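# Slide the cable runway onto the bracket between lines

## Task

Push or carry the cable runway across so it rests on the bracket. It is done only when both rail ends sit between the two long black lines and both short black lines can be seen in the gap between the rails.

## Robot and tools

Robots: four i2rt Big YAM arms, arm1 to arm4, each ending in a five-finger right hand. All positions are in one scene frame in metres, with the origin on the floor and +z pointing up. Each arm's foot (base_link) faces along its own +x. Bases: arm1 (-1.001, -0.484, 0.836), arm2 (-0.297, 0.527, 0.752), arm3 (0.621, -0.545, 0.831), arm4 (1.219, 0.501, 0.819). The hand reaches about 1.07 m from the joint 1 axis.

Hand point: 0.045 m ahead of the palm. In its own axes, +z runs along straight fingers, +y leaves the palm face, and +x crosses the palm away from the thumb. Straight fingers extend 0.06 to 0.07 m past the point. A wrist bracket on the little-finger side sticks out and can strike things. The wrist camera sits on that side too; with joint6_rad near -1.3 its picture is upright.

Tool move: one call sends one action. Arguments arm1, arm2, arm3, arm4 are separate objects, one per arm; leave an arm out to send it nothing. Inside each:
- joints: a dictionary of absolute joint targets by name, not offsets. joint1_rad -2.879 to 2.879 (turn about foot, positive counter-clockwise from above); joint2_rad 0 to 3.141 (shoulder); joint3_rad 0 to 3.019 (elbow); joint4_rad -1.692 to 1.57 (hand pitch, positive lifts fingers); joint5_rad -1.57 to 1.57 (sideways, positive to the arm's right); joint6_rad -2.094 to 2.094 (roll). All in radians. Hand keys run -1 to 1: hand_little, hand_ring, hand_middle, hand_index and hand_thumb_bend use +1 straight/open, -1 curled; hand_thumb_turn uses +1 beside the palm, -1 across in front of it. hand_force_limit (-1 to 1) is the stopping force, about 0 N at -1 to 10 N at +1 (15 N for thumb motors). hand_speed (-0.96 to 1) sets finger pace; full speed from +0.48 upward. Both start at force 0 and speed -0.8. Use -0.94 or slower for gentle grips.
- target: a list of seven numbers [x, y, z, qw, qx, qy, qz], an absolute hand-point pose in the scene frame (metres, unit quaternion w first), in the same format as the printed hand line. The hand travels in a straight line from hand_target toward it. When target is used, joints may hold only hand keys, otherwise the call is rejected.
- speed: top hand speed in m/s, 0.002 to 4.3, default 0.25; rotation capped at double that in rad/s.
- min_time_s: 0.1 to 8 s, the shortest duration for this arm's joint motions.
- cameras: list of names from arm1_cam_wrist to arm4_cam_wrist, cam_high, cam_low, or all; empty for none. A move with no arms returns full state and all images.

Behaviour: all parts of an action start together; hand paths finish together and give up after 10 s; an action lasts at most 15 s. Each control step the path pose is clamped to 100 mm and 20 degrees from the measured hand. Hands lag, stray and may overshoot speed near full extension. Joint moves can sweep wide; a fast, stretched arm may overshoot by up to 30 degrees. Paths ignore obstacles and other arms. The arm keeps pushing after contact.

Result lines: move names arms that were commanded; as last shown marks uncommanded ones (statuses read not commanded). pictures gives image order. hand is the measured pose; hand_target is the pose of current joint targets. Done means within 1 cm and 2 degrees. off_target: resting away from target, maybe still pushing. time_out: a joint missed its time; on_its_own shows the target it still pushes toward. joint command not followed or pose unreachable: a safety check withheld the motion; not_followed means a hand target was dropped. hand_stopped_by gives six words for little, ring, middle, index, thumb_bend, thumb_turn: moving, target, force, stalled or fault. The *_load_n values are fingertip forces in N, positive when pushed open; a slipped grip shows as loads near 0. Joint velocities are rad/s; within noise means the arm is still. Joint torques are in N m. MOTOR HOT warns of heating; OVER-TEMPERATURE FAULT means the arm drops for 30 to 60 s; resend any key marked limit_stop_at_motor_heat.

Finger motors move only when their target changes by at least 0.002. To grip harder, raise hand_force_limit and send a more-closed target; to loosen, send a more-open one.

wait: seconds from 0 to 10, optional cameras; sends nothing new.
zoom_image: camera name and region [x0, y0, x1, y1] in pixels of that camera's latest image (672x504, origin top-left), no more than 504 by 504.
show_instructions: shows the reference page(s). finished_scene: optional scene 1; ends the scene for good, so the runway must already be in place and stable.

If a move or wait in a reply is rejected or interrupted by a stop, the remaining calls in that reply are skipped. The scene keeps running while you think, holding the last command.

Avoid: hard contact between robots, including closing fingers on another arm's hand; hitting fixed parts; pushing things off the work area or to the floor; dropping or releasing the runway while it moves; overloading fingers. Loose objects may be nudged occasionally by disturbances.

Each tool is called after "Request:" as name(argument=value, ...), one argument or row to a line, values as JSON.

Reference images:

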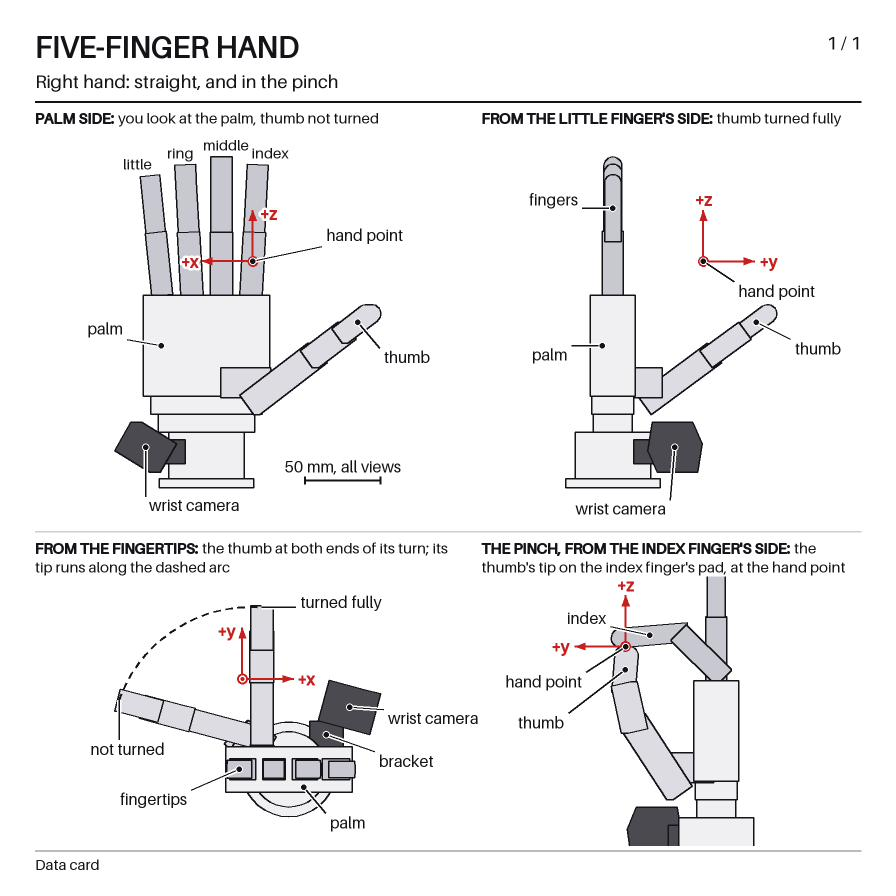

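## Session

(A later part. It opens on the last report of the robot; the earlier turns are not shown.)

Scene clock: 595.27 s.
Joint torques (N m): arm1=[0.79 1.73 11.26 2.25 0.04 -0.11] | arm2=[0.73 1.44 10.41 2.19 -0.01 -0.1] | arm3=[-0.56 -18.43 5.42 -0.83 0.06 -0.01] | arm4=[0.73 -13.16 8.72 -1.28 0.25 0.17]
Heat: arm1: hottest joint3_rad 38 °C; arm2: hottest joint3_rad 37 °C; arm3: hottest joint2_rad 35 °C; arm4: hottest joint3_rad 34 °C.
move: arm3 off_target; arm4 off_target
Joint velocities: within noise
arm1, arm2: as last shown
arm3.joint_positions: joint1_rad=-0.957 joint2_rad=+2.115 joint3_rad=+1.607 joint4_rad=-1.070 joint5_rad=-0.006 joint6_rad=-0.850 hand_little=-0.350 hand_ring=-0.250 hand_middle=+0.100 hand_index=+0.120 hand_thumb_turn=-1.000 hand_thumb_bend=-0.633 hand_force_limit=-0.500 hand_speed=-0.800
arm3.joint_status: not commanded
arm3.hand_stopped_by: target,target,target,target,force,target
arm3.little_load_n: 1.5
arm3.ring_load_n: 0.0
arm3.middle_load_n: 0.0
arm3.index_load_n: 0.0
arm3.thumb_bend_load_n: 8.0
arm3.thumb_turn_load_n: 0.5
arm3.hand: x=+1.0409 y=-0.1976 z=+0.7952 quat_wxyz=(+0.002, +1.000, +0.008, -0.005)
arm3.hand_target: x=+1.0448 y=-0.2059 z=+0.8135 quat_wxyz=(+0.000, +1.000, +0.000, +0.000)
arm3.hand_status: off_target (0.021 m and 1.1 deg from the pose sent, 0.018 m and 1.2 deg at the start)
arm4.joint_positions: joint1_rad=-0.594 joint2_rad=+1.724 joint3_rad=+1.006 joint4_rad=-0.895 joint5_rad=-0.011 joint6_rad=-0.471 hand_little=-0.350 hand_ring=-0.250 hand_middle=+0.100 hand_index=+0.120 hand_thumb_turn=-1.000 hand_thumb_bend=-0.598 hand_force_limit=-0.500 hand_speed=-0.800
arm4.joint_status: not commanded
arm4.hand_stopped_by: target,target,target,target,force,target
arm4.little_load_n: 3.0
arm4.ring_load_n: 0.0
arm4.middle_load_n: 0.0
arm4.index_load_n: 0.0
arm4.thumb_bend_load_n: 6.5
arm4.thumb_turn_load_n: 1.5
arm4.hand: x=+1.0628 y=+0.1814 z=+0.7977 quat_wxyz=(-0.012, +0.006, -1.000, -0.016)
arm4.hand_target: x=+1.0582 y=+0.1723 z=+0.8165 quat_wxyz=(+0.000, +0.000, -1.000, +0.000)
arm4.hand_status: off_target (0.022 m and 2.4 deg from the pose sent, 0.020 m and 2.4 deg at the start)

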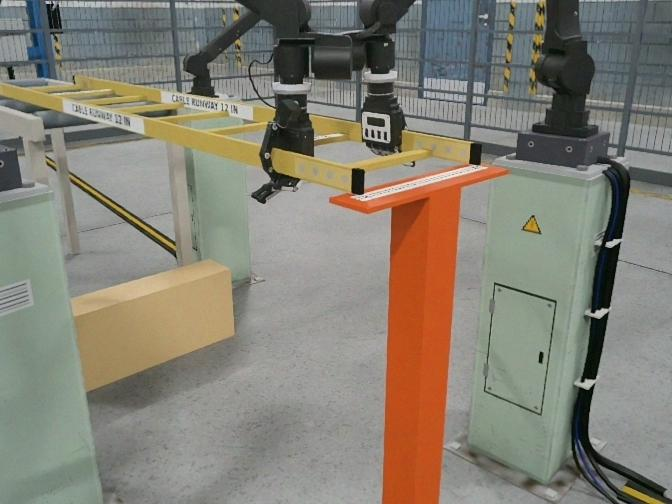

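Request:
move(
  arm3={"target": [1.043, -0.202, 0.806, 0, -1, 0, 0], "speed": 0.05},
  arm4={"target": [1.055, 0.175, 0.808, 0, 0, -1, 0], "speed": 0.05},
  cameras=["cam_low"],
)

Request:
zoom_image(
  camera="cam_low",
  region=[345, 185, 380, 210],
)

Request:
zoom_image(
  camera="cam_low",
  region=[460, 155, 495, 180],
)

Scene clock: 597.93 s.
Joint torques (N m): arm1=[1.03 1.55 11.29 2.18 0.05 -0.11] | arm2=[-0.03 1.61 10.5 1.91 0.03 -0.11] | arm3=[-0.21 -18.02 5.75 -0.46 0.09 0.1] | arm4=[0.26 -12.92 7.6 -0.73 0.26 0.09]
Heat: arm1: hottest joint3_rad 38 °C; arm2: hottest joint3_rad 37 °C; arm3: hottest joint2_rad 35 °C; arm4: hottest joint3_rad 34 °C.
move: arm3 off_target; arm4 off_target
Joint velocities: within noise
arm1, arm2: as last shown
arm3.joint_positions: joint1_rad=-0.957 joint2_rad=+2.118 joint3_rad=+1.601 joint4_rad=-1.065 joint5_rad=-0.007 joint6_rad=-0.850 hand_little=-0.350 hand_ring=-0.250 hand_middle=+0.100 hand_index=+0.120 hand_thumb_turn=-1.000 hand_thumb_bend=-0.633 hand_force_limit=-0.500 hand_speed=-0.800
arm3.joint_status: not commanded
arm3.hand_stopped_by: target,target,target,target,force,target
arm3.little_load_n: 0.5
arm3.ring_load_n: 0.0
arm3.middle_load_n: 0.0
arm3.index_load_n: 0.0
arm3.thumb_bend_load_n: 7.5
arm3.thumb_turn_load_n: 0.5
arm3.hand: x=+1.0394 y=-0.1988 z=+0.7915 quat_wxyz=(+0.003, +1.000, +0.008, -0.007)
arm3.hand_target: x=+1.0430 y=-0.2019 z=+0.8059 quat_wxyz=(+0.000, +1.000, +0.000, +0.000)
arm3.hand_status: off_target (0.015 m and 1.2 deg from the pose sent, 0.012 m and 1.1 deg at the start)
arm4.joint_positions: joint1_rad=-0.597 joint2_rad=+1.733 joint3_rad=+1.006 joint4_rad=-0.883 joint5_rad=-0.011 joint6_rad=-0.471 hand_little=-0.350 hand_ring=-0.250 hand_middle=+0.100 hand_index=+0.120 hand_thumb_turn=-1.000 hand_thumb_bend=-0.598 hand_force_limit=-0.500 hand_speed=-0.800
arm4.joint_status: not commanded
arm4.hand_stopped_by: target,target,target,target,force,target
arm4.little_load_n: 2.5
arm4.ring_load_n: 0.0
arm4.middle_load_n: 0.0
arm4.index_load_n: 0.0
arm4.thumb_bend_load_n: 7.0
arm4.thumb_turn_load_n: 1.0
arm4.hand: x=+1.0611 y=+0.1801 z=+0.7937 quat_wxyz=(-0.011, +0.004, -1.000, -0.014)
arm4.hand_target: x=+1.0551 y=+0.1752 z=+0.8077 quat_wxyz=(+0.000, +0.000, -1.000, +0.000)
arm4.hand_status: off_target (0.016 m and 2.1 deg from the pose sent, 0.014 m and 2.4 deg at the start)

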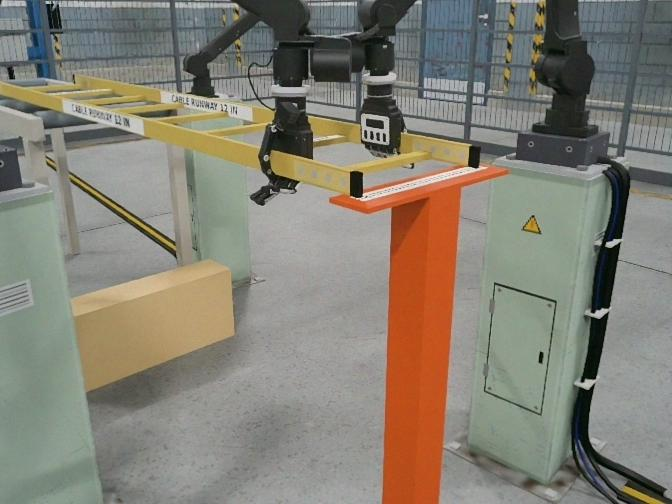

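Scaled by 14.400 from the camera's image (finer frame: 960x720).

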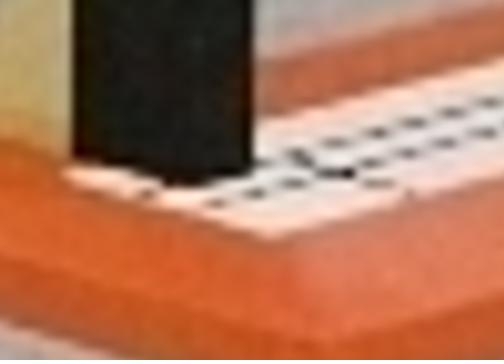

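Scaled by 14.400 from the camera's image (finer frame: 960x720).

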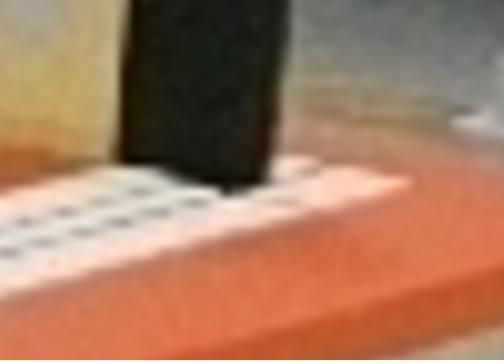

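Request:
wait(
  seconds=0.1,
  cameras=["cam_high", "arm2_cam_wrist", "arm1_cam_wrist"],
)

Scene clock: 603.43 s.
Joint torques (N m): arm1=[0.85 1.32 11.26 2.32 0.02 -0.08] | arm2=[0.79 1.03 10.45 2.19 -0.04 -0.09] | arm3=[-0.09 -18.37 5.7 -0.5 0.06 0.11] | arm4=[0.32 -12.92 7.64 -0.75 0.26 0.08]
Heat: arm1: hottest joint3_rad 38 °C; arm2: hottest joint3_rad 37 °C; arm3: hottest joint2_rad 35 °C; arm4: hottest joint2_rad 33 °C.
Joint velocities: within noise
arm1.joint_positions: joint1_rad=-0.179 joint2_rad=+0.616 joint3_rad=+1.343 joint4_rad=-1.162 joint5_rad=+0.207 joint6_rad=-0.998 hand_little=+1.000 hand_ring=+1.000 hand_middle=+1.000 hand_index=+1.000 hand_thumb_turn=+1.000 hand_thumb_bend=+1.000 hand_force_limit=+0.000 hand_speed=-0.800
arm1.joint_status: not commanded
arm1.hand_stopped_by: target,target,target,target,target,target
arm1.little_load_n: 0.0
arm1.ring_load_n: 0.0
arm1.middle_load_n: 0.0
arm1.index_load_n: 0.0
arm1.thumb_bend_load_n: 0.0
arm1.thumb_turn_load_n: 0.0
arm1.hand: x=-0.8576 y=-0.2730 z=+1.3336 quat_wxyz=(-0.370, +0.808, +0.230, +0.397)
arm1.hand_target: x=-0.8580 y=-0.2742 z=+1.3434 quat_wxyz=(-0.378, +0.803, +0.227, +0.402)
arm1.hand_status: not commanded
arm2.joint_positions: joint1_rad=-0.281 joint2_rad=+0.626 joint3_rad=+1.356 joint4_rad=-1.179 joint5_rad=+0.124 joint6_rad=-1.343 hand_little=+1.000 hand_ring=+1.000 hand_middle=+1.000 hand_index=+1.000 hand_thumb_turn=+1.000 hand_thumb_bend=+1.000 hand_force_limit=+0.000 hand_speed=-0.800
arm2.joint_status: not commanded
arm2.hand_stopped_by: target,target,target,target,target,target
arm2.little_load_n: 0.0
arm2.ring_load_n: 0.0
arm2.middle_load_n: 0.0
arm2.index_load_n: 0.0
arm2.thumb_bend_load_n: 0.0
arm2.thumb_turn_load_n: 0.0
arm2.hand: x=-0.4598 y=+0.3157 z=+1.2610 quat_wxyz=(+0.436, +0.366, -0.763, +0.306)
arm2.hand_target: x=-0.4591 y=+0.3172 z=+1.2702 quat_wxyz=(+0.442, +0.363, -0.758, +0.312)
arm2.hand_status: not commanded
arm3.joint_positions: joint1_rad=-0.957 joint2_rad=+2.118 joint3_rad=+1.601 joint4_rad=-1.065 joint5_rad=-0.007 joint6_rad=-0.850 hand_little=-0.350 hand_ring=-0.250 hand_middle=+0.100 hand_index=+0.120 hand_thumb_turn=-1.000 hand_thumb_bend=-0.633 hand_force_limit=-0.500 hand_speed=-0.800
arm3.joint_status: not commanded
arm3.hand_stopped_by: target,target,target,target,force,target
arm3.little_load_n: 0.5
arm3.ring_load_n: 0.0
arm3.middle_load_n: 0.0
arm3.index_load_n: 0.0
arm3.thumb_bend_load_n: 7.5
arm3.thumb_turn_load_n: 0.5
arm3.hand: x=+1.0394 y=-0.1988 z=+0.7915 quat_wxyz=(+0.003, +1.000, +0.008, -0.007)
arm3.hand_target: x=+1.0430 y=-0.2019 z=+0.8059 quat_wxyz=(+0.000, +1.000, +0.000, +0.000)
arm3.hand_status: off_target (0.015 m and 1.2 deg from the pose sent, 0.012 m and 1.1 deg at the start)
arm4.joint_positions: joint1_rad=-0.597 joint2_rad=+1.733 joint3_rad=+1.006 joint4_rad=-0.883 joint5_rad=-0.011 joint6_rad=-0.471 hand_little=-0.350 hand_ring=-0.250 hand_middle=+0.100 hand_index=+0.120 hand_thumb_turn=-1.000 hand_thumb_bend=-0.598 hand_force_limit=-0.500 hand_speed=-0.800
arm4.joint_status: not commanded
arm4.hand_stopped_by: target,target,target,target,force,target
arm4.little_load_n: 2.0
arm4.ring_load_n: 0.0
arm4.middle_load_n: 0.0
arm4.index_load_n: 0.0
arm4.thumb_bend_load_n: 7.0
arm4.thumb_turn_load_n: 1.5
arm4.hand: x=+1.0611 y=+0.1801 z=+0.7937 quat_wxyz=(-0.011, +0.004, -1.000, -0.014)
arm4.hand_target: x=+1.0551 y=+0.1752 z=+0.8077 quat_wxyz=(+0.000, +0.000, -1.000, +0.000)
arm4.hand_status: off_target (0.016 m and 2.1 deg from the pose sent, 0.014 m and 2.4 deg at the start)
wait: 0.10 s; at rest from the start
pictures: arm1_cam_wrist, arm2_cam_wrist, cam_high

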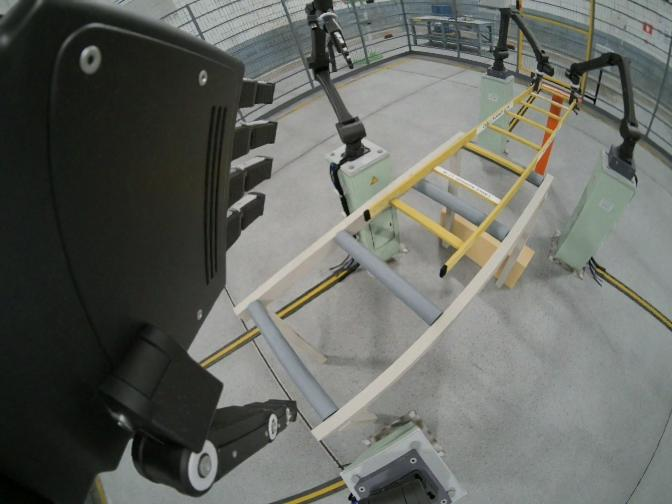

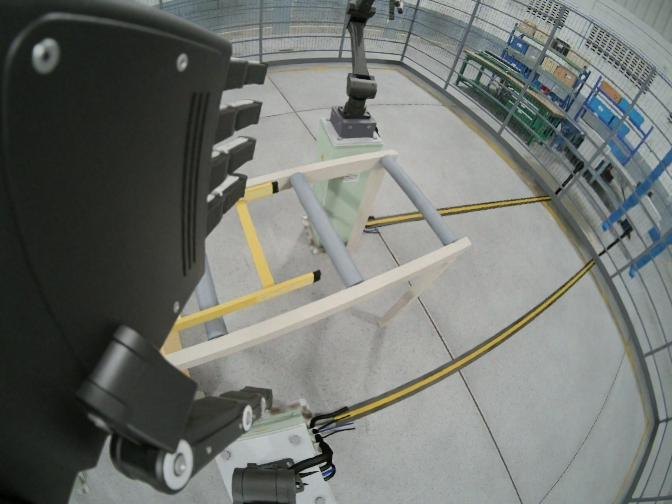

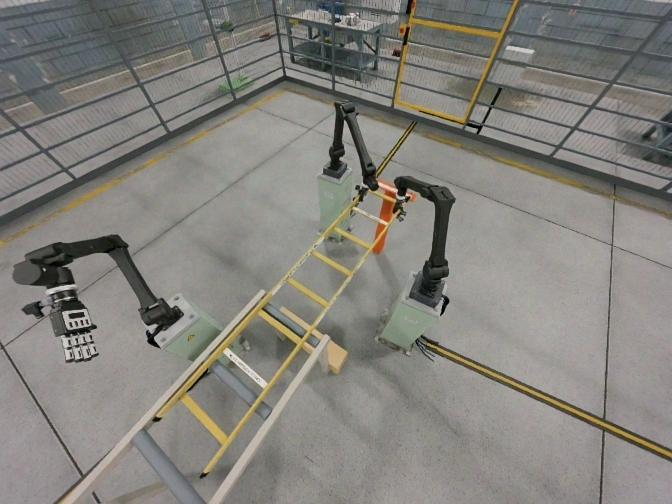

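Request:
move(
  arm1={"target": [-0.52, -0.13, 1.06, 0, -1, 0, 0], "speed": 0.35},
  arm3={"target": [1.0415, -0.2005, 0.799, 0, -1, 0, 0], "speed": 0.05},
  arm4={"target": [1.058, 0.178, 0.802, 0, 0, -1, 0], "speed": 0.05},
  cameras=["cam_high", "arm1_cam_wrist", "cam_low"],
)

Request:
zoom_image(
  camera="cam_low",
  region=[345, 185, 380, 210],
)

Request:
zoom_image(
  camera="cam_low",
  region=[460, 155, 495, 180],
)

Scene clock: 613.07 s.
Joint torques (N m): arm1=[0.38 -19.49 14.22 -0.4 0.09 0.02] | arm2=[-0.15 1.03 10.67 1.89 0.01 -0.11] | arm3=[-0.09 -17.55 5.42 0.08 0.07 0.14] | arm4=[0.5 -12.57 6.52 -0.12 0.26 0.11]
Heat: arm1: hottest joint3_rad 38 °C; arm2: hottest joint3_rad 37 °C; arm3: hottest joint2_rad 35 °C; arm4: hottest joint2_rad 33 °C.
move: arm1 off_target; arm3 done; arm4 done
Joint velocities: within noise
arm1.joint_positions: joint1_rad=-0.751 joint2_rad=+2.088 joint3_rad=+2.208 joint4_rad=-1.673 joint5_rad=-0.002 joint6_rad=-0.901 hand_little=+1.000 hand_ring=+1.000 hand_middle=+1.000 hand_index=+1.000 hand_thumb_turn=+1.000 hand_thumb_bend=+1.000 hand_force_limit=+0.000 hand_speed=-0.800
arm1.joint_status: not commanded
arm1.hand_stopped_by: target,target,target,target,target,target
arm1.little_load_n: 0.0
arm1.ring_load_n: 0.0
arm1.middle_load_n: 0.0
arm1.index_load_n: 0.0
arm1.thumb_bend_load_n: 0.0
arm1.thumb_turn_load_n: 0.0
arm1.hand: x=-0.5270 y=-0.1327 z=+1.0406 quat_wxyz=(-0.006, +1.000, +0.007, +0.008)
arm1.hand_target: x=-0.5209 y=-0.1306 z=+1.0594 quat_wxyz=(-0.019, +0.999, +0.002, +0.026)
arm1.hand_status: off_target (0.021 m and 1.5 deg from the pose sent, 0.457 m and 72.2 deg at the start; a joint's target at an end of its range on 26 of 82 steps)
arm2: as last shown
arm3.joint_positions: joint1_rad=-0.957 joint2_rad=+2.118 joint3_rad=+1.599 joint4_rad=-1.062 joint5_rad=-0.007 joint6_rad=-0.850 hand_little=-0.350 hand_ring=-0.250 hand_middle=+0.100 hand_index=+0.120 hand_thumb_turn=-1.000 hand_thumb_bend=-0.633 hand_force_limit=-0.500 hand_speed=-0.800
arm3.joint_status: not commanded
arm3.hand_stopped_by: target,target,target,target,force,target
arm3.little_load_n: 0.5
arm3.ring_load_n: 0.0
arm3.middle_load_n: 0.0
arm3.index_load_n: 0.0
arm3.thumb_bend_load_n: 7.0
arm3.thumb_turn_load_n: 0.5
arm3.hand: x=+1.0393 y=-0.1989 z=+0.7909 quat_wxyz=(+0.003, +1.000, +0.008, -0.006)
arm3.hand_target: x=+1.0415 y=-0.2004 z=+0.7990 quat_wxyz=(+0.000, +1.000, +0.000, +0.000)
arm3.hand_status: done (0.009 m and 1.2 deg from the pose sent, 0.008 m and 1.2 deg at the start)
arm4.joint_positions: joint1_rad=-0.597 joint2_rad=+1.732 joint3_rad=+1.002 joint4_rad=-0.876 joint5_rad=-0.011 joint6_rad=-0.471 hand_little=-0.350 hand_ring=-0.250 hand_middle=+0.100 hand_index=+0.120 hand_thumb_turn=-1.000 hand_thumb_bend=-0.598 hand_force_limit=-0.500 hand_speed=-0.800
arm4.joint_status: not commanded
arm4.hand_stopped_by: target,target,target,target,force,target
arm4.little_load_n: 1.5
arm4.ring_load_n: 0.0
arm4.middle_load_n: 0.0
arm4.index_load_n: 0.0
arm4.thumb_bend_load_n: 6.5
arm4.thumb_turn_load_n: 1.5
arm4.hand: x=+1.0612 y=+0.1803 z=+0.7928 quat_wxyz=(-0.010, +0.004, -1.000, -0.013)
arm4.hand_target: x=+1.0579 y=+0.1780 z=+0.8019 quat_wxyz=(+0.000, +0.000, -1.000, +0.000)
arm4.hand_status: done (0.010 m and 1.9 deg from the pose sent, 0.009 m and 2.1 deg at the start)
pictures: arm1_cam_wrist, cam_high, cam_low
arm1_cam_wrist: T_world_to_cam=[[0.22902, -0.97284, -0.03355, 0.02968], [-0.86122, -0.21857, 0.45884, -0.95696], [-0.45371, -0.07619, -0.88789, 0.79161]] pos_world=[-0.47178, -0.11998, 1.14294]

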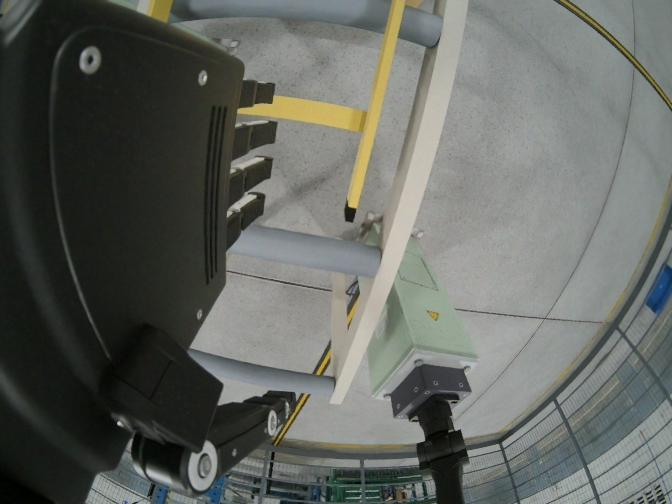

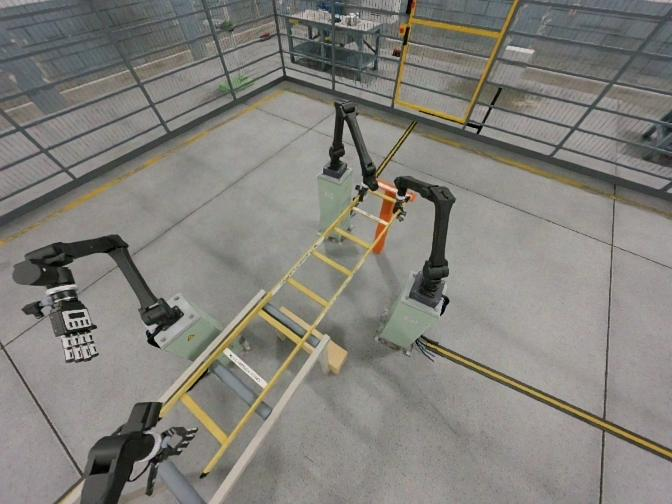

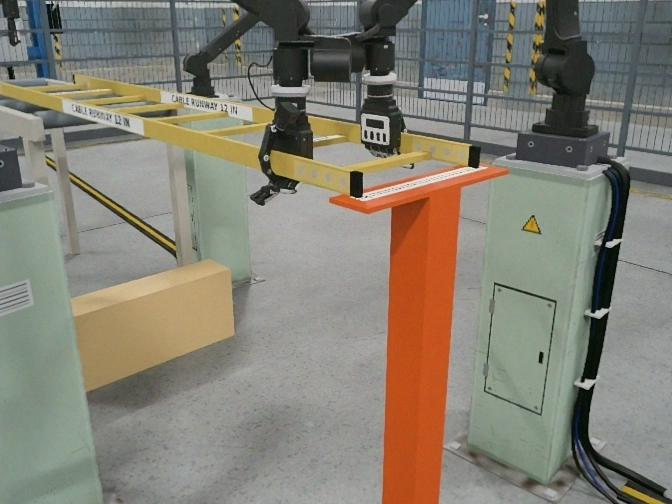

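Scaled by 14.400 from the camera's image (finer frame: 960x720).

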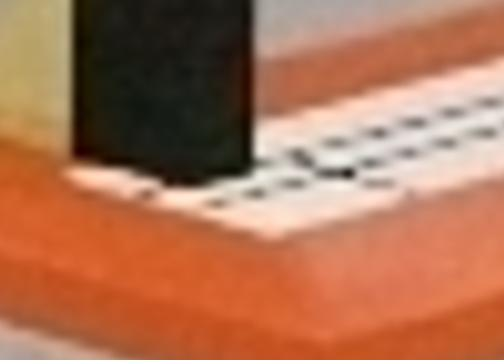

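Scaled by 14.400 from the camera's image (finer frame: 960x720).

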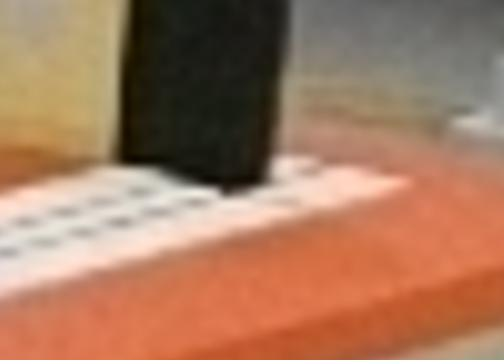

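Request:
move(
  arm1={"target": [-0.552, -0.165, 0.96, 0, -1, 0, 0], "speed": 0.25},
  cameras=["arm1_cam_wrist"],
)

Request:
zoom_image(
  camera="arm1_cam_wrist",
  region=[200, 60, 450, 300],
)

Scene clock: 619.20 s.
Joint torques (N m): arm1=[0.21 -17.9 10.17 0.35 -0.07 -0.11] | arm2=[0.15 1.55 10.45 2.14 -0.02 -0.17] | arm3=[0.09 -17.26 5.45 0.09 0.08 0.15] | arm4=[0.56 -12.57 6.52 -0.12 0.26 0.11]
Heat: arm1: hottest joint3_rad 39 °C; arm2: hottest joint3_rad 37 °C; arm3: hottest joint2_rad 35 °C; arm4: hottest joint2_rad 33 °C.
move: arm1 done
Joint velocities: within noise
arm1.joint_positions: joint1_rad=-0.760 joint2_rad=+1.995 joint3_rad=+1.824 joint4_rad=-1.426 joint5_rad=-0.002 joint6_rad=-0.901 hand_little=+1.000 hand_ring=+1.000 hand_middle=+1.000 hand_index=+1.000 hand_thumb_turn=+1.000 hand_thumb_bend=+1.000 hand_force_limit=+0.000 hand_speed=-0.800
arm1.joint_status: not commanded
arm1.hand_stopped_by: target,target,target,target,target,target
arm1.little_load_n: 0.0
arm1.ring_load_n: 0.0
arm1.middle_load_n: 0.0
arm1.index_load_n: 0.0
arm1.thumb_bend_load_n: 0.0
arm1.thumb_turn_load_n: 0.0
arm1.hand: x=-0.5572 y=-0.1641 z=+0.9543 quat_wxyz=(+0.007, +1.000, +0.003, -0.009)
arm1.hand_target: x=-0.5520 y=-0.1651 z=+0.9601 quat_wxyz=(+0.000, +1.000, +0.000, +0.000)
arm1.hand_status: done (0.008 m and 1.3 deg from the pose sent, 0.090 m and 1.5 deg at the start)
arm2, arm3, arm4: as last shown
arm1_cam_wrist: T_world_to_cam=[[0.21915, -0.97559, -0.01438, -0.02108], [-0.84688, -0.19751, 0.49373, -0.97211], [-0.48452, -0.09603, -0.86949, 0.66093]] pos_world=[-0.49841, -0.1491, 1.05434]

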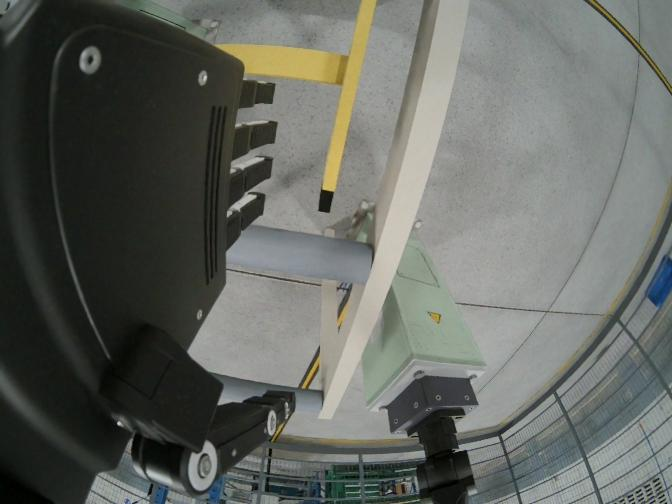

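Scaled by 2.016 from the camera's image (finer frame: 960x720).

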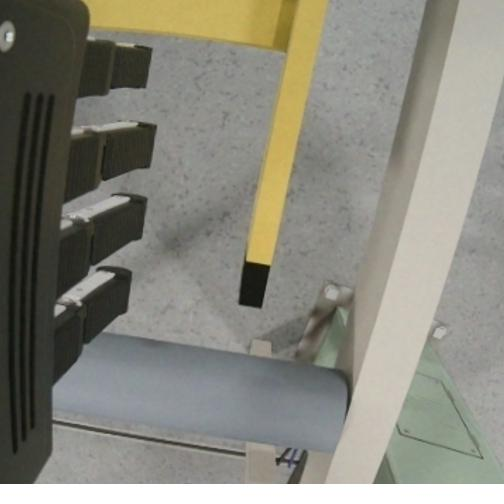

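Request:
move(
  arm1={"target": [-0.552, -0.172, 0.884, 0, -1, 0, 0], "speed": 0.15},
  cameras=["arm1_cam_wrist"],
)

Request:
zoom_image(
  camera="arm1_cam_wrist",
  region=[200, 40, 400, 260],
)

Scene clock: 621.97 s.
Joint torques (N m): arm1=[0.03 -15.44 9.36 0.4 -0.08 -0.16] | arm2=[0.73 0.79 10.62 2.21 0 -0.12] | arm3=[0.15 -17.49 5.44 0.02 0.09 0.14] | arm4=[0.44 -12.69 6.5 -0.1 0.26 0.11]
Heat: arm1: hottest joint3_rad 38 °C; arm2: hottest joint3_rad 37 °C; arm3: hottest joint2_rad 35 °C; arm4: hottest joint2_rad 33 °C.
move: arm1 off_target
Joint velocities: within noise
arm1.joint_positions: joint1_rad=-0.769 joint2_rad=+2.007 joint3_rad=+1.688 joint4_rad=-1.244 joint5_rad=-0.002 joint6_rad=-0.904 hand_little=+1.000 hand_ring=+1.000 hand_middle=+1.000 hand_index=+1.000 hand_thumb_turn=+1.000 hand_thumb_bend=+1.000 hand_force_limit=+0.000 hand_speed=-0.800
arm1.joint_status: not commanded
arm1.hand_stopped_by: target,target,target,target,target,target
arm1.little_load_n: 0.0
arm1.ring_load_n: 0.0
arm1.middle_load_n: 0.0
arm1.index_load_n: 0.0
arm1.thumb_bend_load_n: 0.0
arm1.thumb_turn_load_n: 0.0
arm1.hand: x=-0.5547 y=-0.1686 z=+0.8945 quat_wxyz=(-0.003, +1.000, +0.000, +0.004)
arm1.hand_target: x=-0.5522 y=-0.1721 z=+0.8841 quat_wxyz=(+0.000, +1.000, +0.000, +0.000)
arm1.hand_status: off_target (0.011 m and 0.6 deg from the pose sent, 0.071 m and 1.3 deg at the start)
arm2, arm3, arm4: as last shown
arm4.index_load_n: 0.5
arm4.thumb_bend_load_n: 7.0
arm1_cam_wrist: T_world_to_cam=[[0.21422, -0.97635, -0.02915, -0.01659], [-0.86063, -0.20277, 0.46711, -0.926], [-0.46198, -0.07498, -0.88372, 0.63853]] pos_world=[-0.4984, -0.15609, 0.99634]

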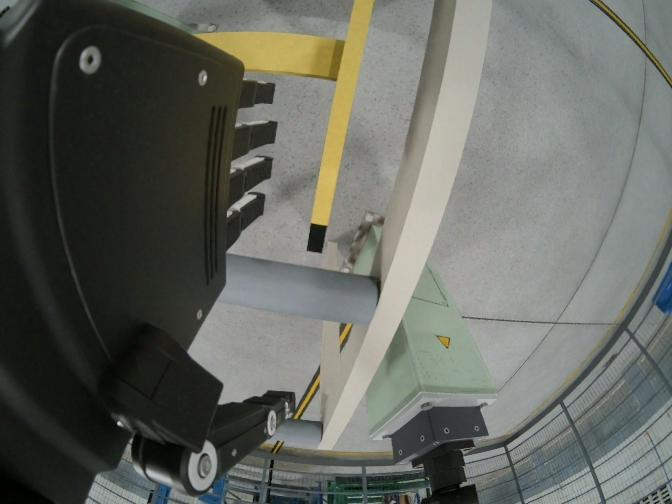

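Scaled by 2.291 from the camera's image (finer frame: 960x720).

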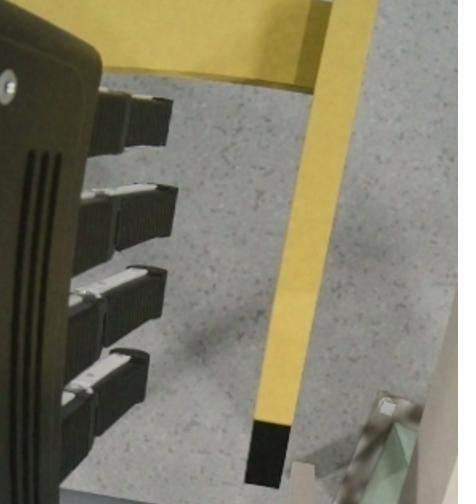

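Request:
move(
  arm1={"target": [-0.553, -0.175, 0.866, 0, -1, 0, 0], "speed": 0.1},
)

Request:
move(
  arm1={"target": [-0.553, -0.205, 0.866, 0, -1, 0, 0], "speed": 0.06},
  cameras=["arm1_cam_wrist"],
)

Request:
zoom_image(
  camera="arm1_cam_wrist",
  region=[200, 40, 400, 260],
)

Scene clock: 623.90 s.
Joint torques (N m): arm1=[-0.03 -15.79 8.99 0.42 -0.08 -0.15] | arm2=[0.21 1.49 10.52 2.15 -0.05 -0.13] | arm3=[-0.09 -17.61 5.46 0.08 0.07 0.13] | arm4=[0.56 -12.51 6.5 -0.16 0.25 0.11]
Heat: arm1: hottest joint3_rad 38 °C; arm2: hottest joint3_rad 37 °C; arm3: hottest joint2_rad 35 °C; arm4: hottest joint2_rad 33 °C.
move: arm1 off_target
Joint velocities: within noise
arm1.joint_positions: joint1_rad=-0.771 joint2_rad=+2.014 joint3_rad=+1.656 joint4_rad=-1.201 joint5_rad=-0.002 joint6_rad=-0.906 hand_little=+1.000 hand_ring=+1.000 hand_middle=+1.000 hand_index=+1.000 hand_thumb_turn=+1.000 hand_thumb_bend=+1.000 hand_force_limit=+0.000 hand_speed=-0.800
arm1.joint_status: not commanded
arm1.hand_stopped_by: target,target,target,target,target,target
arm1.little_load_n: 0.0
arm1.ring_load_n: 0.0
arm1.middle_load_n: 0.0
arm1.index_load_n: 0.0
arm1.thumb_bend_load_n: 0.0
arm1.thumb_turn_load_n: 0.0
arm1.hand: x=-0.5549 y=-0.1704 z=+0.8786 quat_wxyz=(-0.004, +1.000, +0.000, +0.006)
arm1.hand_target: x=-0.5533 y=-0.1751 z=+0.8661 quat_wxyz=(+0.000, +1.000, +0.000, +0.000)
arm1.hand_status: off_target (0.014 m and 0.9 deg from the pose sent, 0.029 m and 0.6 deg at the start)
arm2, arm3, arm4: as last shown
arm3.index_load_n: 0.5
arm4.index_load_n: 0.0
arm4.thumb_bend_load_n: 6.5
pictures: none

Scene clock: 625.07 s.
Joint torques (N m): arm1=[0.56 -17.55 8.55 0.24 0.09 -0.17] | arm2=[-0.21 1.2 10.76 2.07 0 -0.12] | arm3=[-0.44 -17.32 5.49 0.08 0.09 0.14] | arm4=[0.56 -12.57 6.5 -0.12 0.26 0.11]
Heat: arm1: hottest joint3_rad 38 °C; arm2: hottest joint3_rad 37 °C; arm3: hottest joint2_rad 35 °C; arm4: hottest joint2_rad 33 °C.
move: arm1 done
Joint velocities: within noise
arm1.joint_positions: joint1_rad=-0.812 joint2_rad=+2.002 joint3_rad=+1.587 joint4_rad=-1.172 joint5_rad=-0.006 joint6_rad=-0.947 hand_little=+1.000 hand_ring=+1.000 hand_middle=+1.000 hand_index=+1.000 hand_thumb_turn=+1.000 hand_thumb_bend=+1.000 hand_force_limit=+0.000 hand_speed=-0.800
arm1.joint_status: not commanded
arm1.hand_stopped_by: target,target,target,target,target,target
arm1.little_load_n: 0.0
arm1.ring_load_n: 0.0
arm1.middle_load_n: 0.0
arm1.index_load_n: 0.0
arm1.thumb_bend_load_n: 0.0
arm1.thumb_turn_load_n: 0.0
arm1.hand: x=-0.5562 y=-0.2014 z=+0.8629 quat_wxyz=(+0.002, +1.000, +0.000, -0.006)
arm1.hand_target: x=-0.5531 y=-0.2050 z=+0.8659 quat_wxyz=(+0.000, +1.000, +0.000, +0.000)
arm1.hand_status: done (0.006 m and 0.7 deg from the pose sent, 0.037 m and 0.9 deg at the start)
arm2, arm3, arm4: as last shown
arm2.ring_load_n: 0.5
arm3.index_load_n: 0.0
arm1_cam_wrist: T_world_to_cam=[[0.21329, -0.97672, -0.02313, -0.05497], [-0.85073, -0.19731, 0.48717, -0.92991], [-0.48039, -0.08423, -0.873, 0.58612]] pos_world=[-0.49782, -0.1878, 0.96343]

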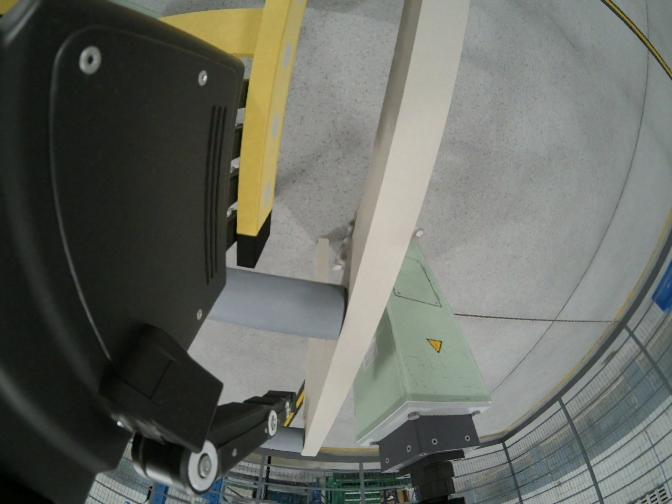

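Scaled by 2.291 from the camera's image (finer frame: 960x720).

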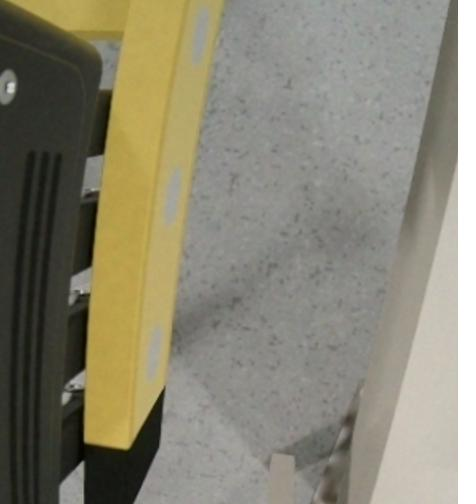

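Request:
move(
  arm1={"target": [-0.553, -0.22, 0.868, 0, -1, 0, 0], "speed": 0.05},
  cameras=["arm1_cam_wrist", "cam_low"],
)

Request:
zoom_image(
  camera="arm1_cam_wrist",
  region=[200, 40, 400, 260],
)

Request:
zoom_image(
  camera="cam_low",
  region=[345, 185, 380, 210],
)

Request:
zoom_image(
  camera="cam_low",
  region=[460, 155, 495, 180],
)

Scene clock: 627.37 s.
Joint torques (N m): arm1=[-1.32 -17.85 7.97 -0.28 0.27 -0.11] | arm2=[0.26 1.38 10.7 2.24 0.03 -0.11] | arm3=[-0.03 -17.49 5.41 0.02 0.07 0.14] | arm4=[0.5 -12.69 6.52 -0.12 0.25 0.11]
Heat: arm1: hottest joint3_rad 38 °C; arm2: hottest joint3_rad 37 °C; arm3: hottest joint2_rad 35 °C; arm4: hottest joint2_rad 33 °C.
move: arm1 off_target
Joint velocities: within noise
arm1.joint_positions: joint1_rad=-0.816 joint2_rad=+1.986 joint3_rad=+1.561 joint4_rad=-1.150 joint5_rad=-0.010 joint6_rad=-0.972 hand_little=+1.000 hand_ring=+1.000 hand_middle=+1.000 hand_index=+1.000 hand_thumb_turn=+1.000 hand_thumb_bend=+1.000 hand_force_limit=+0.000 hand_speed=-0.800
arm1.joint_status: not commanded
arm1.hand_stopped_by: target,target,target,target,target,target
arm1.little_load_n: 0.0
arm1.ring_load_n: 0.0
arm1.middle_load_n: 0.0
arm1.index_load_n: 0.0
arm1.thumb_bend_load_n: -0.5
arm1.thumb_turn_load_n: 0.0
arm1.hand: x=-0.5567 y=-0.2053 z=+0.8619 quat_wxyz=(-0.003, +1.000, +0.010, -0.002)
arm1.hand_target: x=-0.5532 y=-0.2196 z=+0.8678 quat_wxyz=(+0.000, +1.000, +0.000, +0.000)
arm1.hand_status: off_target (0.016 m and 1.3 deg from the pose sent, 0.019 m and 0.7 deg at the start)
arm2, arm3, arm4: as last shown
arm2.ring_load_n: 0.0
arm3.thumb_turn_load_n: 1.0
arm1_cam_wrist: T_world_to_cam=[[0.23426, -0.97164, -0.03211, -0.03816], [-0.84967, -0.22068, 0.47892, -0.92766], [-0.47243, -0.08491, -0.87727, 0.59261]] pos_world=[-0.49929, -0.19148, 0.96293]

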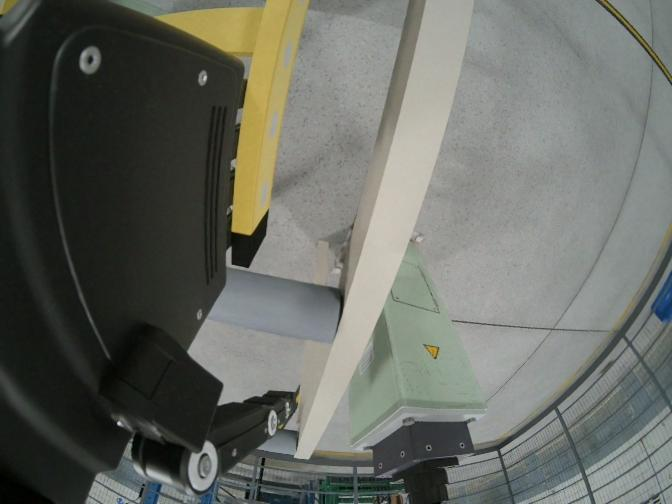

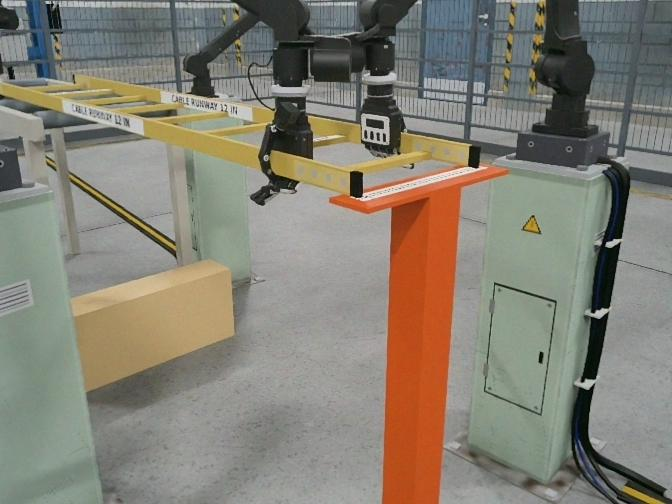

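Scaled by 2.291 from the camera's image (finer frame: 960x720).

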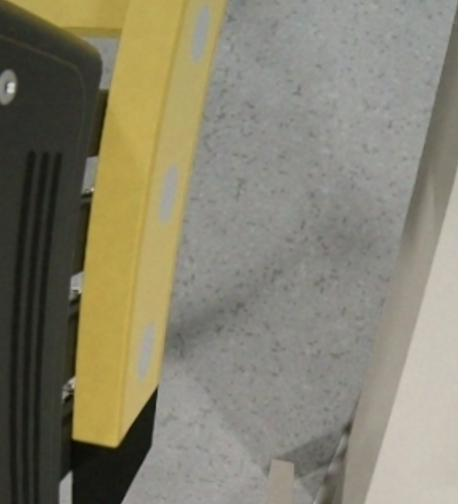

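Scaled by 14.400 from the camera's image (finer frame: 960x720).

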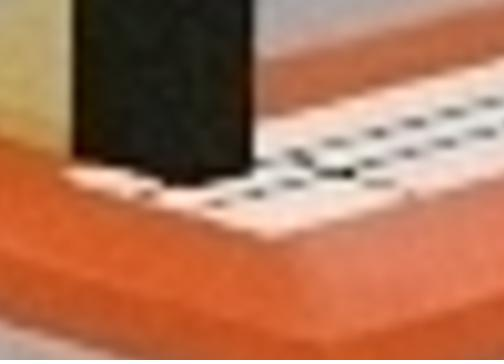

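Scaled by 14.400 from the camera's image (finer frame: 960x720).

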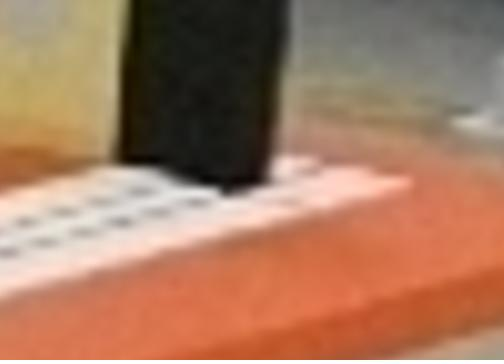

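Request:
move(
  arm1={"target": [-0.553, -0.232, 0.868, 0, -1, 0, 0], "speed": 0.05},
)

Request:
move(
  arm1={"target": [-0.553, -0.240, 0.868, 0, -1, 0, 0], "speed": 0.05},
  cameras=["arm1_cam_wrist", "cam_low"],
)

Request:
zoom_image(
  camera="arm1_cam_wrist",
  region=[200, 40, 400, 260],
)

Request:
zoom_image(
  camera="cam_low",
  region=[345, 185, 380, 210],
)

Scene clock: 632.00 s.
Joint torques (N m): arm1=[-2.26 -18.2 7.43 -0.76 0.67 -0.22] | arm2=[0.15 2.08 10.51 2.21 0.06 -0.05] | arm3=[0.26 -17.55 5.42 0.09 0.1 0.13] | arm4=[0.44 -12.63 6.52 -0.09 0.25 0.11]
Heat: arm1: hottest joint3_rad 37 °C; arm2: hottest joint3_rad 37 °C; arm3: hottest joint2_rad 35 °C; arm4: hottest joint2_rad 33 °C.
move: arm1 off_target
Joint velocities: within noise
arm1.joint_positions: joint1_rad=-0.821 joint2_rad=+1.973 joint3_rad=+1.542 joint4_rad=-1.128 joint5_rad=-0.019 joint6_rad=-0.979 hand_little=+1.000 hand_ring=+1.000 hand_middle=+1.000 hand_index=+1.000 hand_thumb_turn=+1.000 hand_thumb_bend=+1.000 hand_force_limit=+0.000 hand_speed=-0.800
arm1.joint_status: not commanded
arm1.hand_stopped_by: target,target,target,target,target,target
arm1.little_load_n: 0.0
arm1.ring_load_n: 0.0
arm1.middle_load_n: 0.0
arm1.index_load_n: 0.0
arm1.thumb_bend_load_n: -0.5
arm1.thumb_turn_load_n: 0.0
arm1.hand: x=-0.5567 y=-0.2066 z=+0.8610 quat_wxyz=(-0.011, +1.000, +0.011, +0.002)
arm1.hand_target: x=-0.5535 y=-0.2314 z=+0.8676 quat_wxyz=(+0.000, +1.000, +0.000, +0.000)
arm1.hand_status: off_target (0.027 m and 1.8 deg from the pose sent, 0.028 m and 1.3 deg at the start)
arm2, arm3, arm4: as last shown
arm2.thumb_bend_load_n: -0.5
arm3.ring_load_n: 0.5
arm3.thumb_turn_load_n: 0.5
arm4.thumb_bend_load_n: 7.0
pictures: none

Scene clock: 632.97 s.
Joint torques (N m): arm1=[-2.84 -17.9 7.08 -1.28 0.88 -0.29] | arm2=[0.15 0.97 10.7 2.17 -0.03 -0.13] | arm3=[0.09 -17.32 5.41 0.16 0.06 0.13] | arm4=[0.56 -12.63 6.49 -0.12 0.26 0.12]
Heat: arm1: hottest joint3_rad 37 °C; arm2: hottest joint3_rad 37 °C; arm3: hottest joint2_rad 35 °C; arm4: hottest joint2_rad 33 °C.
move: arm1 off_target
Joint velocities: within noise
arm1.joint_positions: joint1_rad=-0.823 joint2_rad=+1.966 joint3_rad=+1.530 joint4_rad=-1.113 joint5_rad=-0.024 joint6_rad=-0.982 hand_little=+1.000 hand_ring=+1.000 hand_middle=+1.000 hand_index=+1.000 hand_thumb_turn=+1.000 hand_thumb_bend=+1.000 hand_force_limit=+0.000 hand_speed=-0.800
arm1.joint_status: not commanded
arm1.hand_stopped_by: target,target,target,target,target,target
arm1.little_load_n: 0.0
arm1.ring_load_n: 0.0
arm1.middle_load_n: 0.0
arm1.index_load_n: 0.5
arm1.thumb_bend_load_n: 0.0
arm1.thumb_turn_load_n: 0.0
arm1.hand: x=-0.5567 y=-0.2071 z=+0.8605 quat_wxyz=(-0.016, +1.000, +0.012, +0.005)
arm1.hand_target: x=-0.5538 y=-0.2388 z=+0.8675 quat_wxyz=(+0.000, +1.000, +0.000, -0.001)
arm1.hand_status: off_target (0.034 m and 2.4 deg from the pose sent, 0.034 m and 1.8 deg at the start)
arm2.joint_positions: joint1_rad=-0.281 joint2_rad=+0.626 joint3_rad=+1.356 joint4_rad=-1.179 joint5_rad=+0.124 joint6_rad=-1.343 hand_little=+1.000 hand_ring=+1.000 hand_middle=+1.000 hand_index=+1.000 hand_thumb_turn=+1.000 hand_thumb_bend=+1.000 hand_force_limit=+0.000 hand_speed=-0.800
arm2.joint_status: not commanded
arm2.hand_stopped_by: target,target,target,target,target,target
arm2.little_load_n: 0.0
arm2.ring_load_n: 0.0
arm2.middle_load_n: 0.0
arm2.index_load_n: 0.0
arm2.thumb_bend_load_n: 0.0
arm2.thumb_turn_load_n: 0.0
arm2.hand: x=-0.4598 y=+0.3157 z=+1.2610 quat_wxyz=(+0.436, +0.366, -0.763, +0.306)
arm2.hand_target: x=-0.4591 y=+0.3172 z=+1.2702 quat_wxyz=(+0.442, +0.363, -0.758, +0.312)
arm2.hand_status: not commanded
arm3, arm4: as last shown
arm3.ring_load_n: 0.0
arm1_cam_wrist: T_world_to_cam=[[0.23775, -0.96979, -0.05452, -0.0184], [-0.85543, -0.23564, 0.4612, -0.91849], [-0.46011, -0.06301, -0.88562, 0.60976]] pos_world=[-0.50078, -0.19586, 0.96262]

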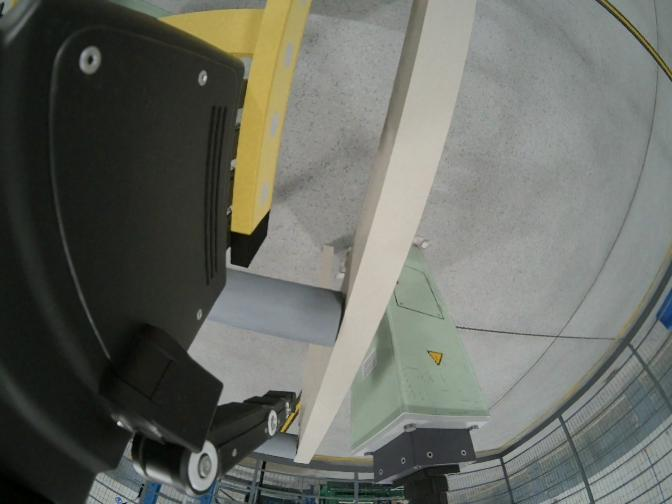

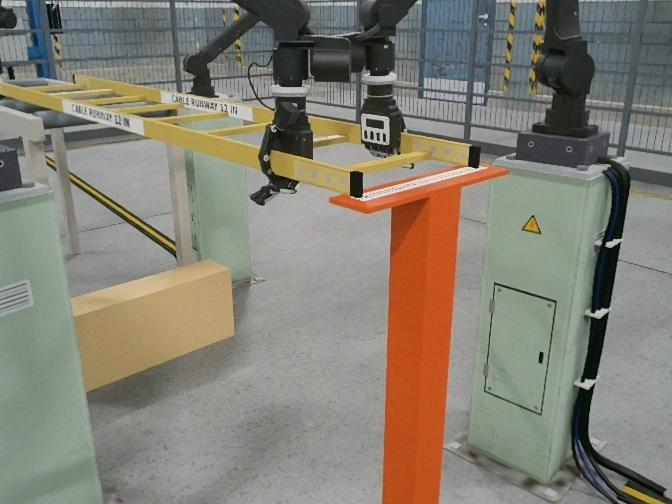

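Scaled by 2.291 from the camera's image (finer frame: 960x720).

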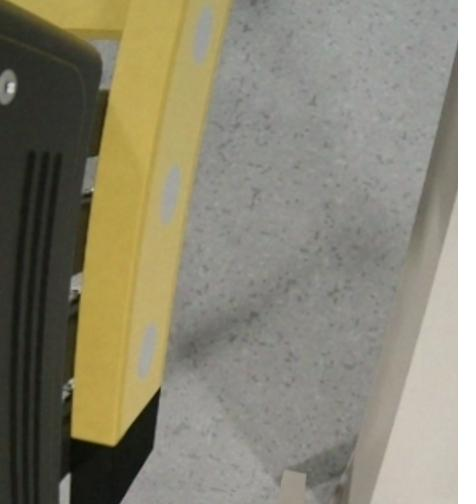

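Scaled by 14.400 from the camera's image (finer frame: 960x720).

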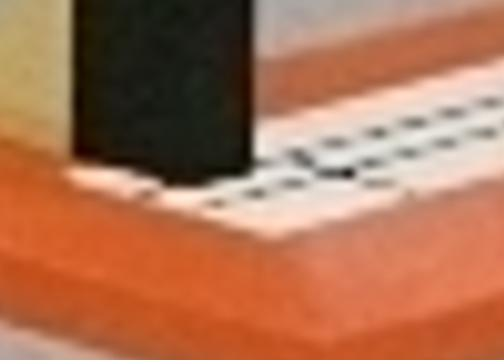

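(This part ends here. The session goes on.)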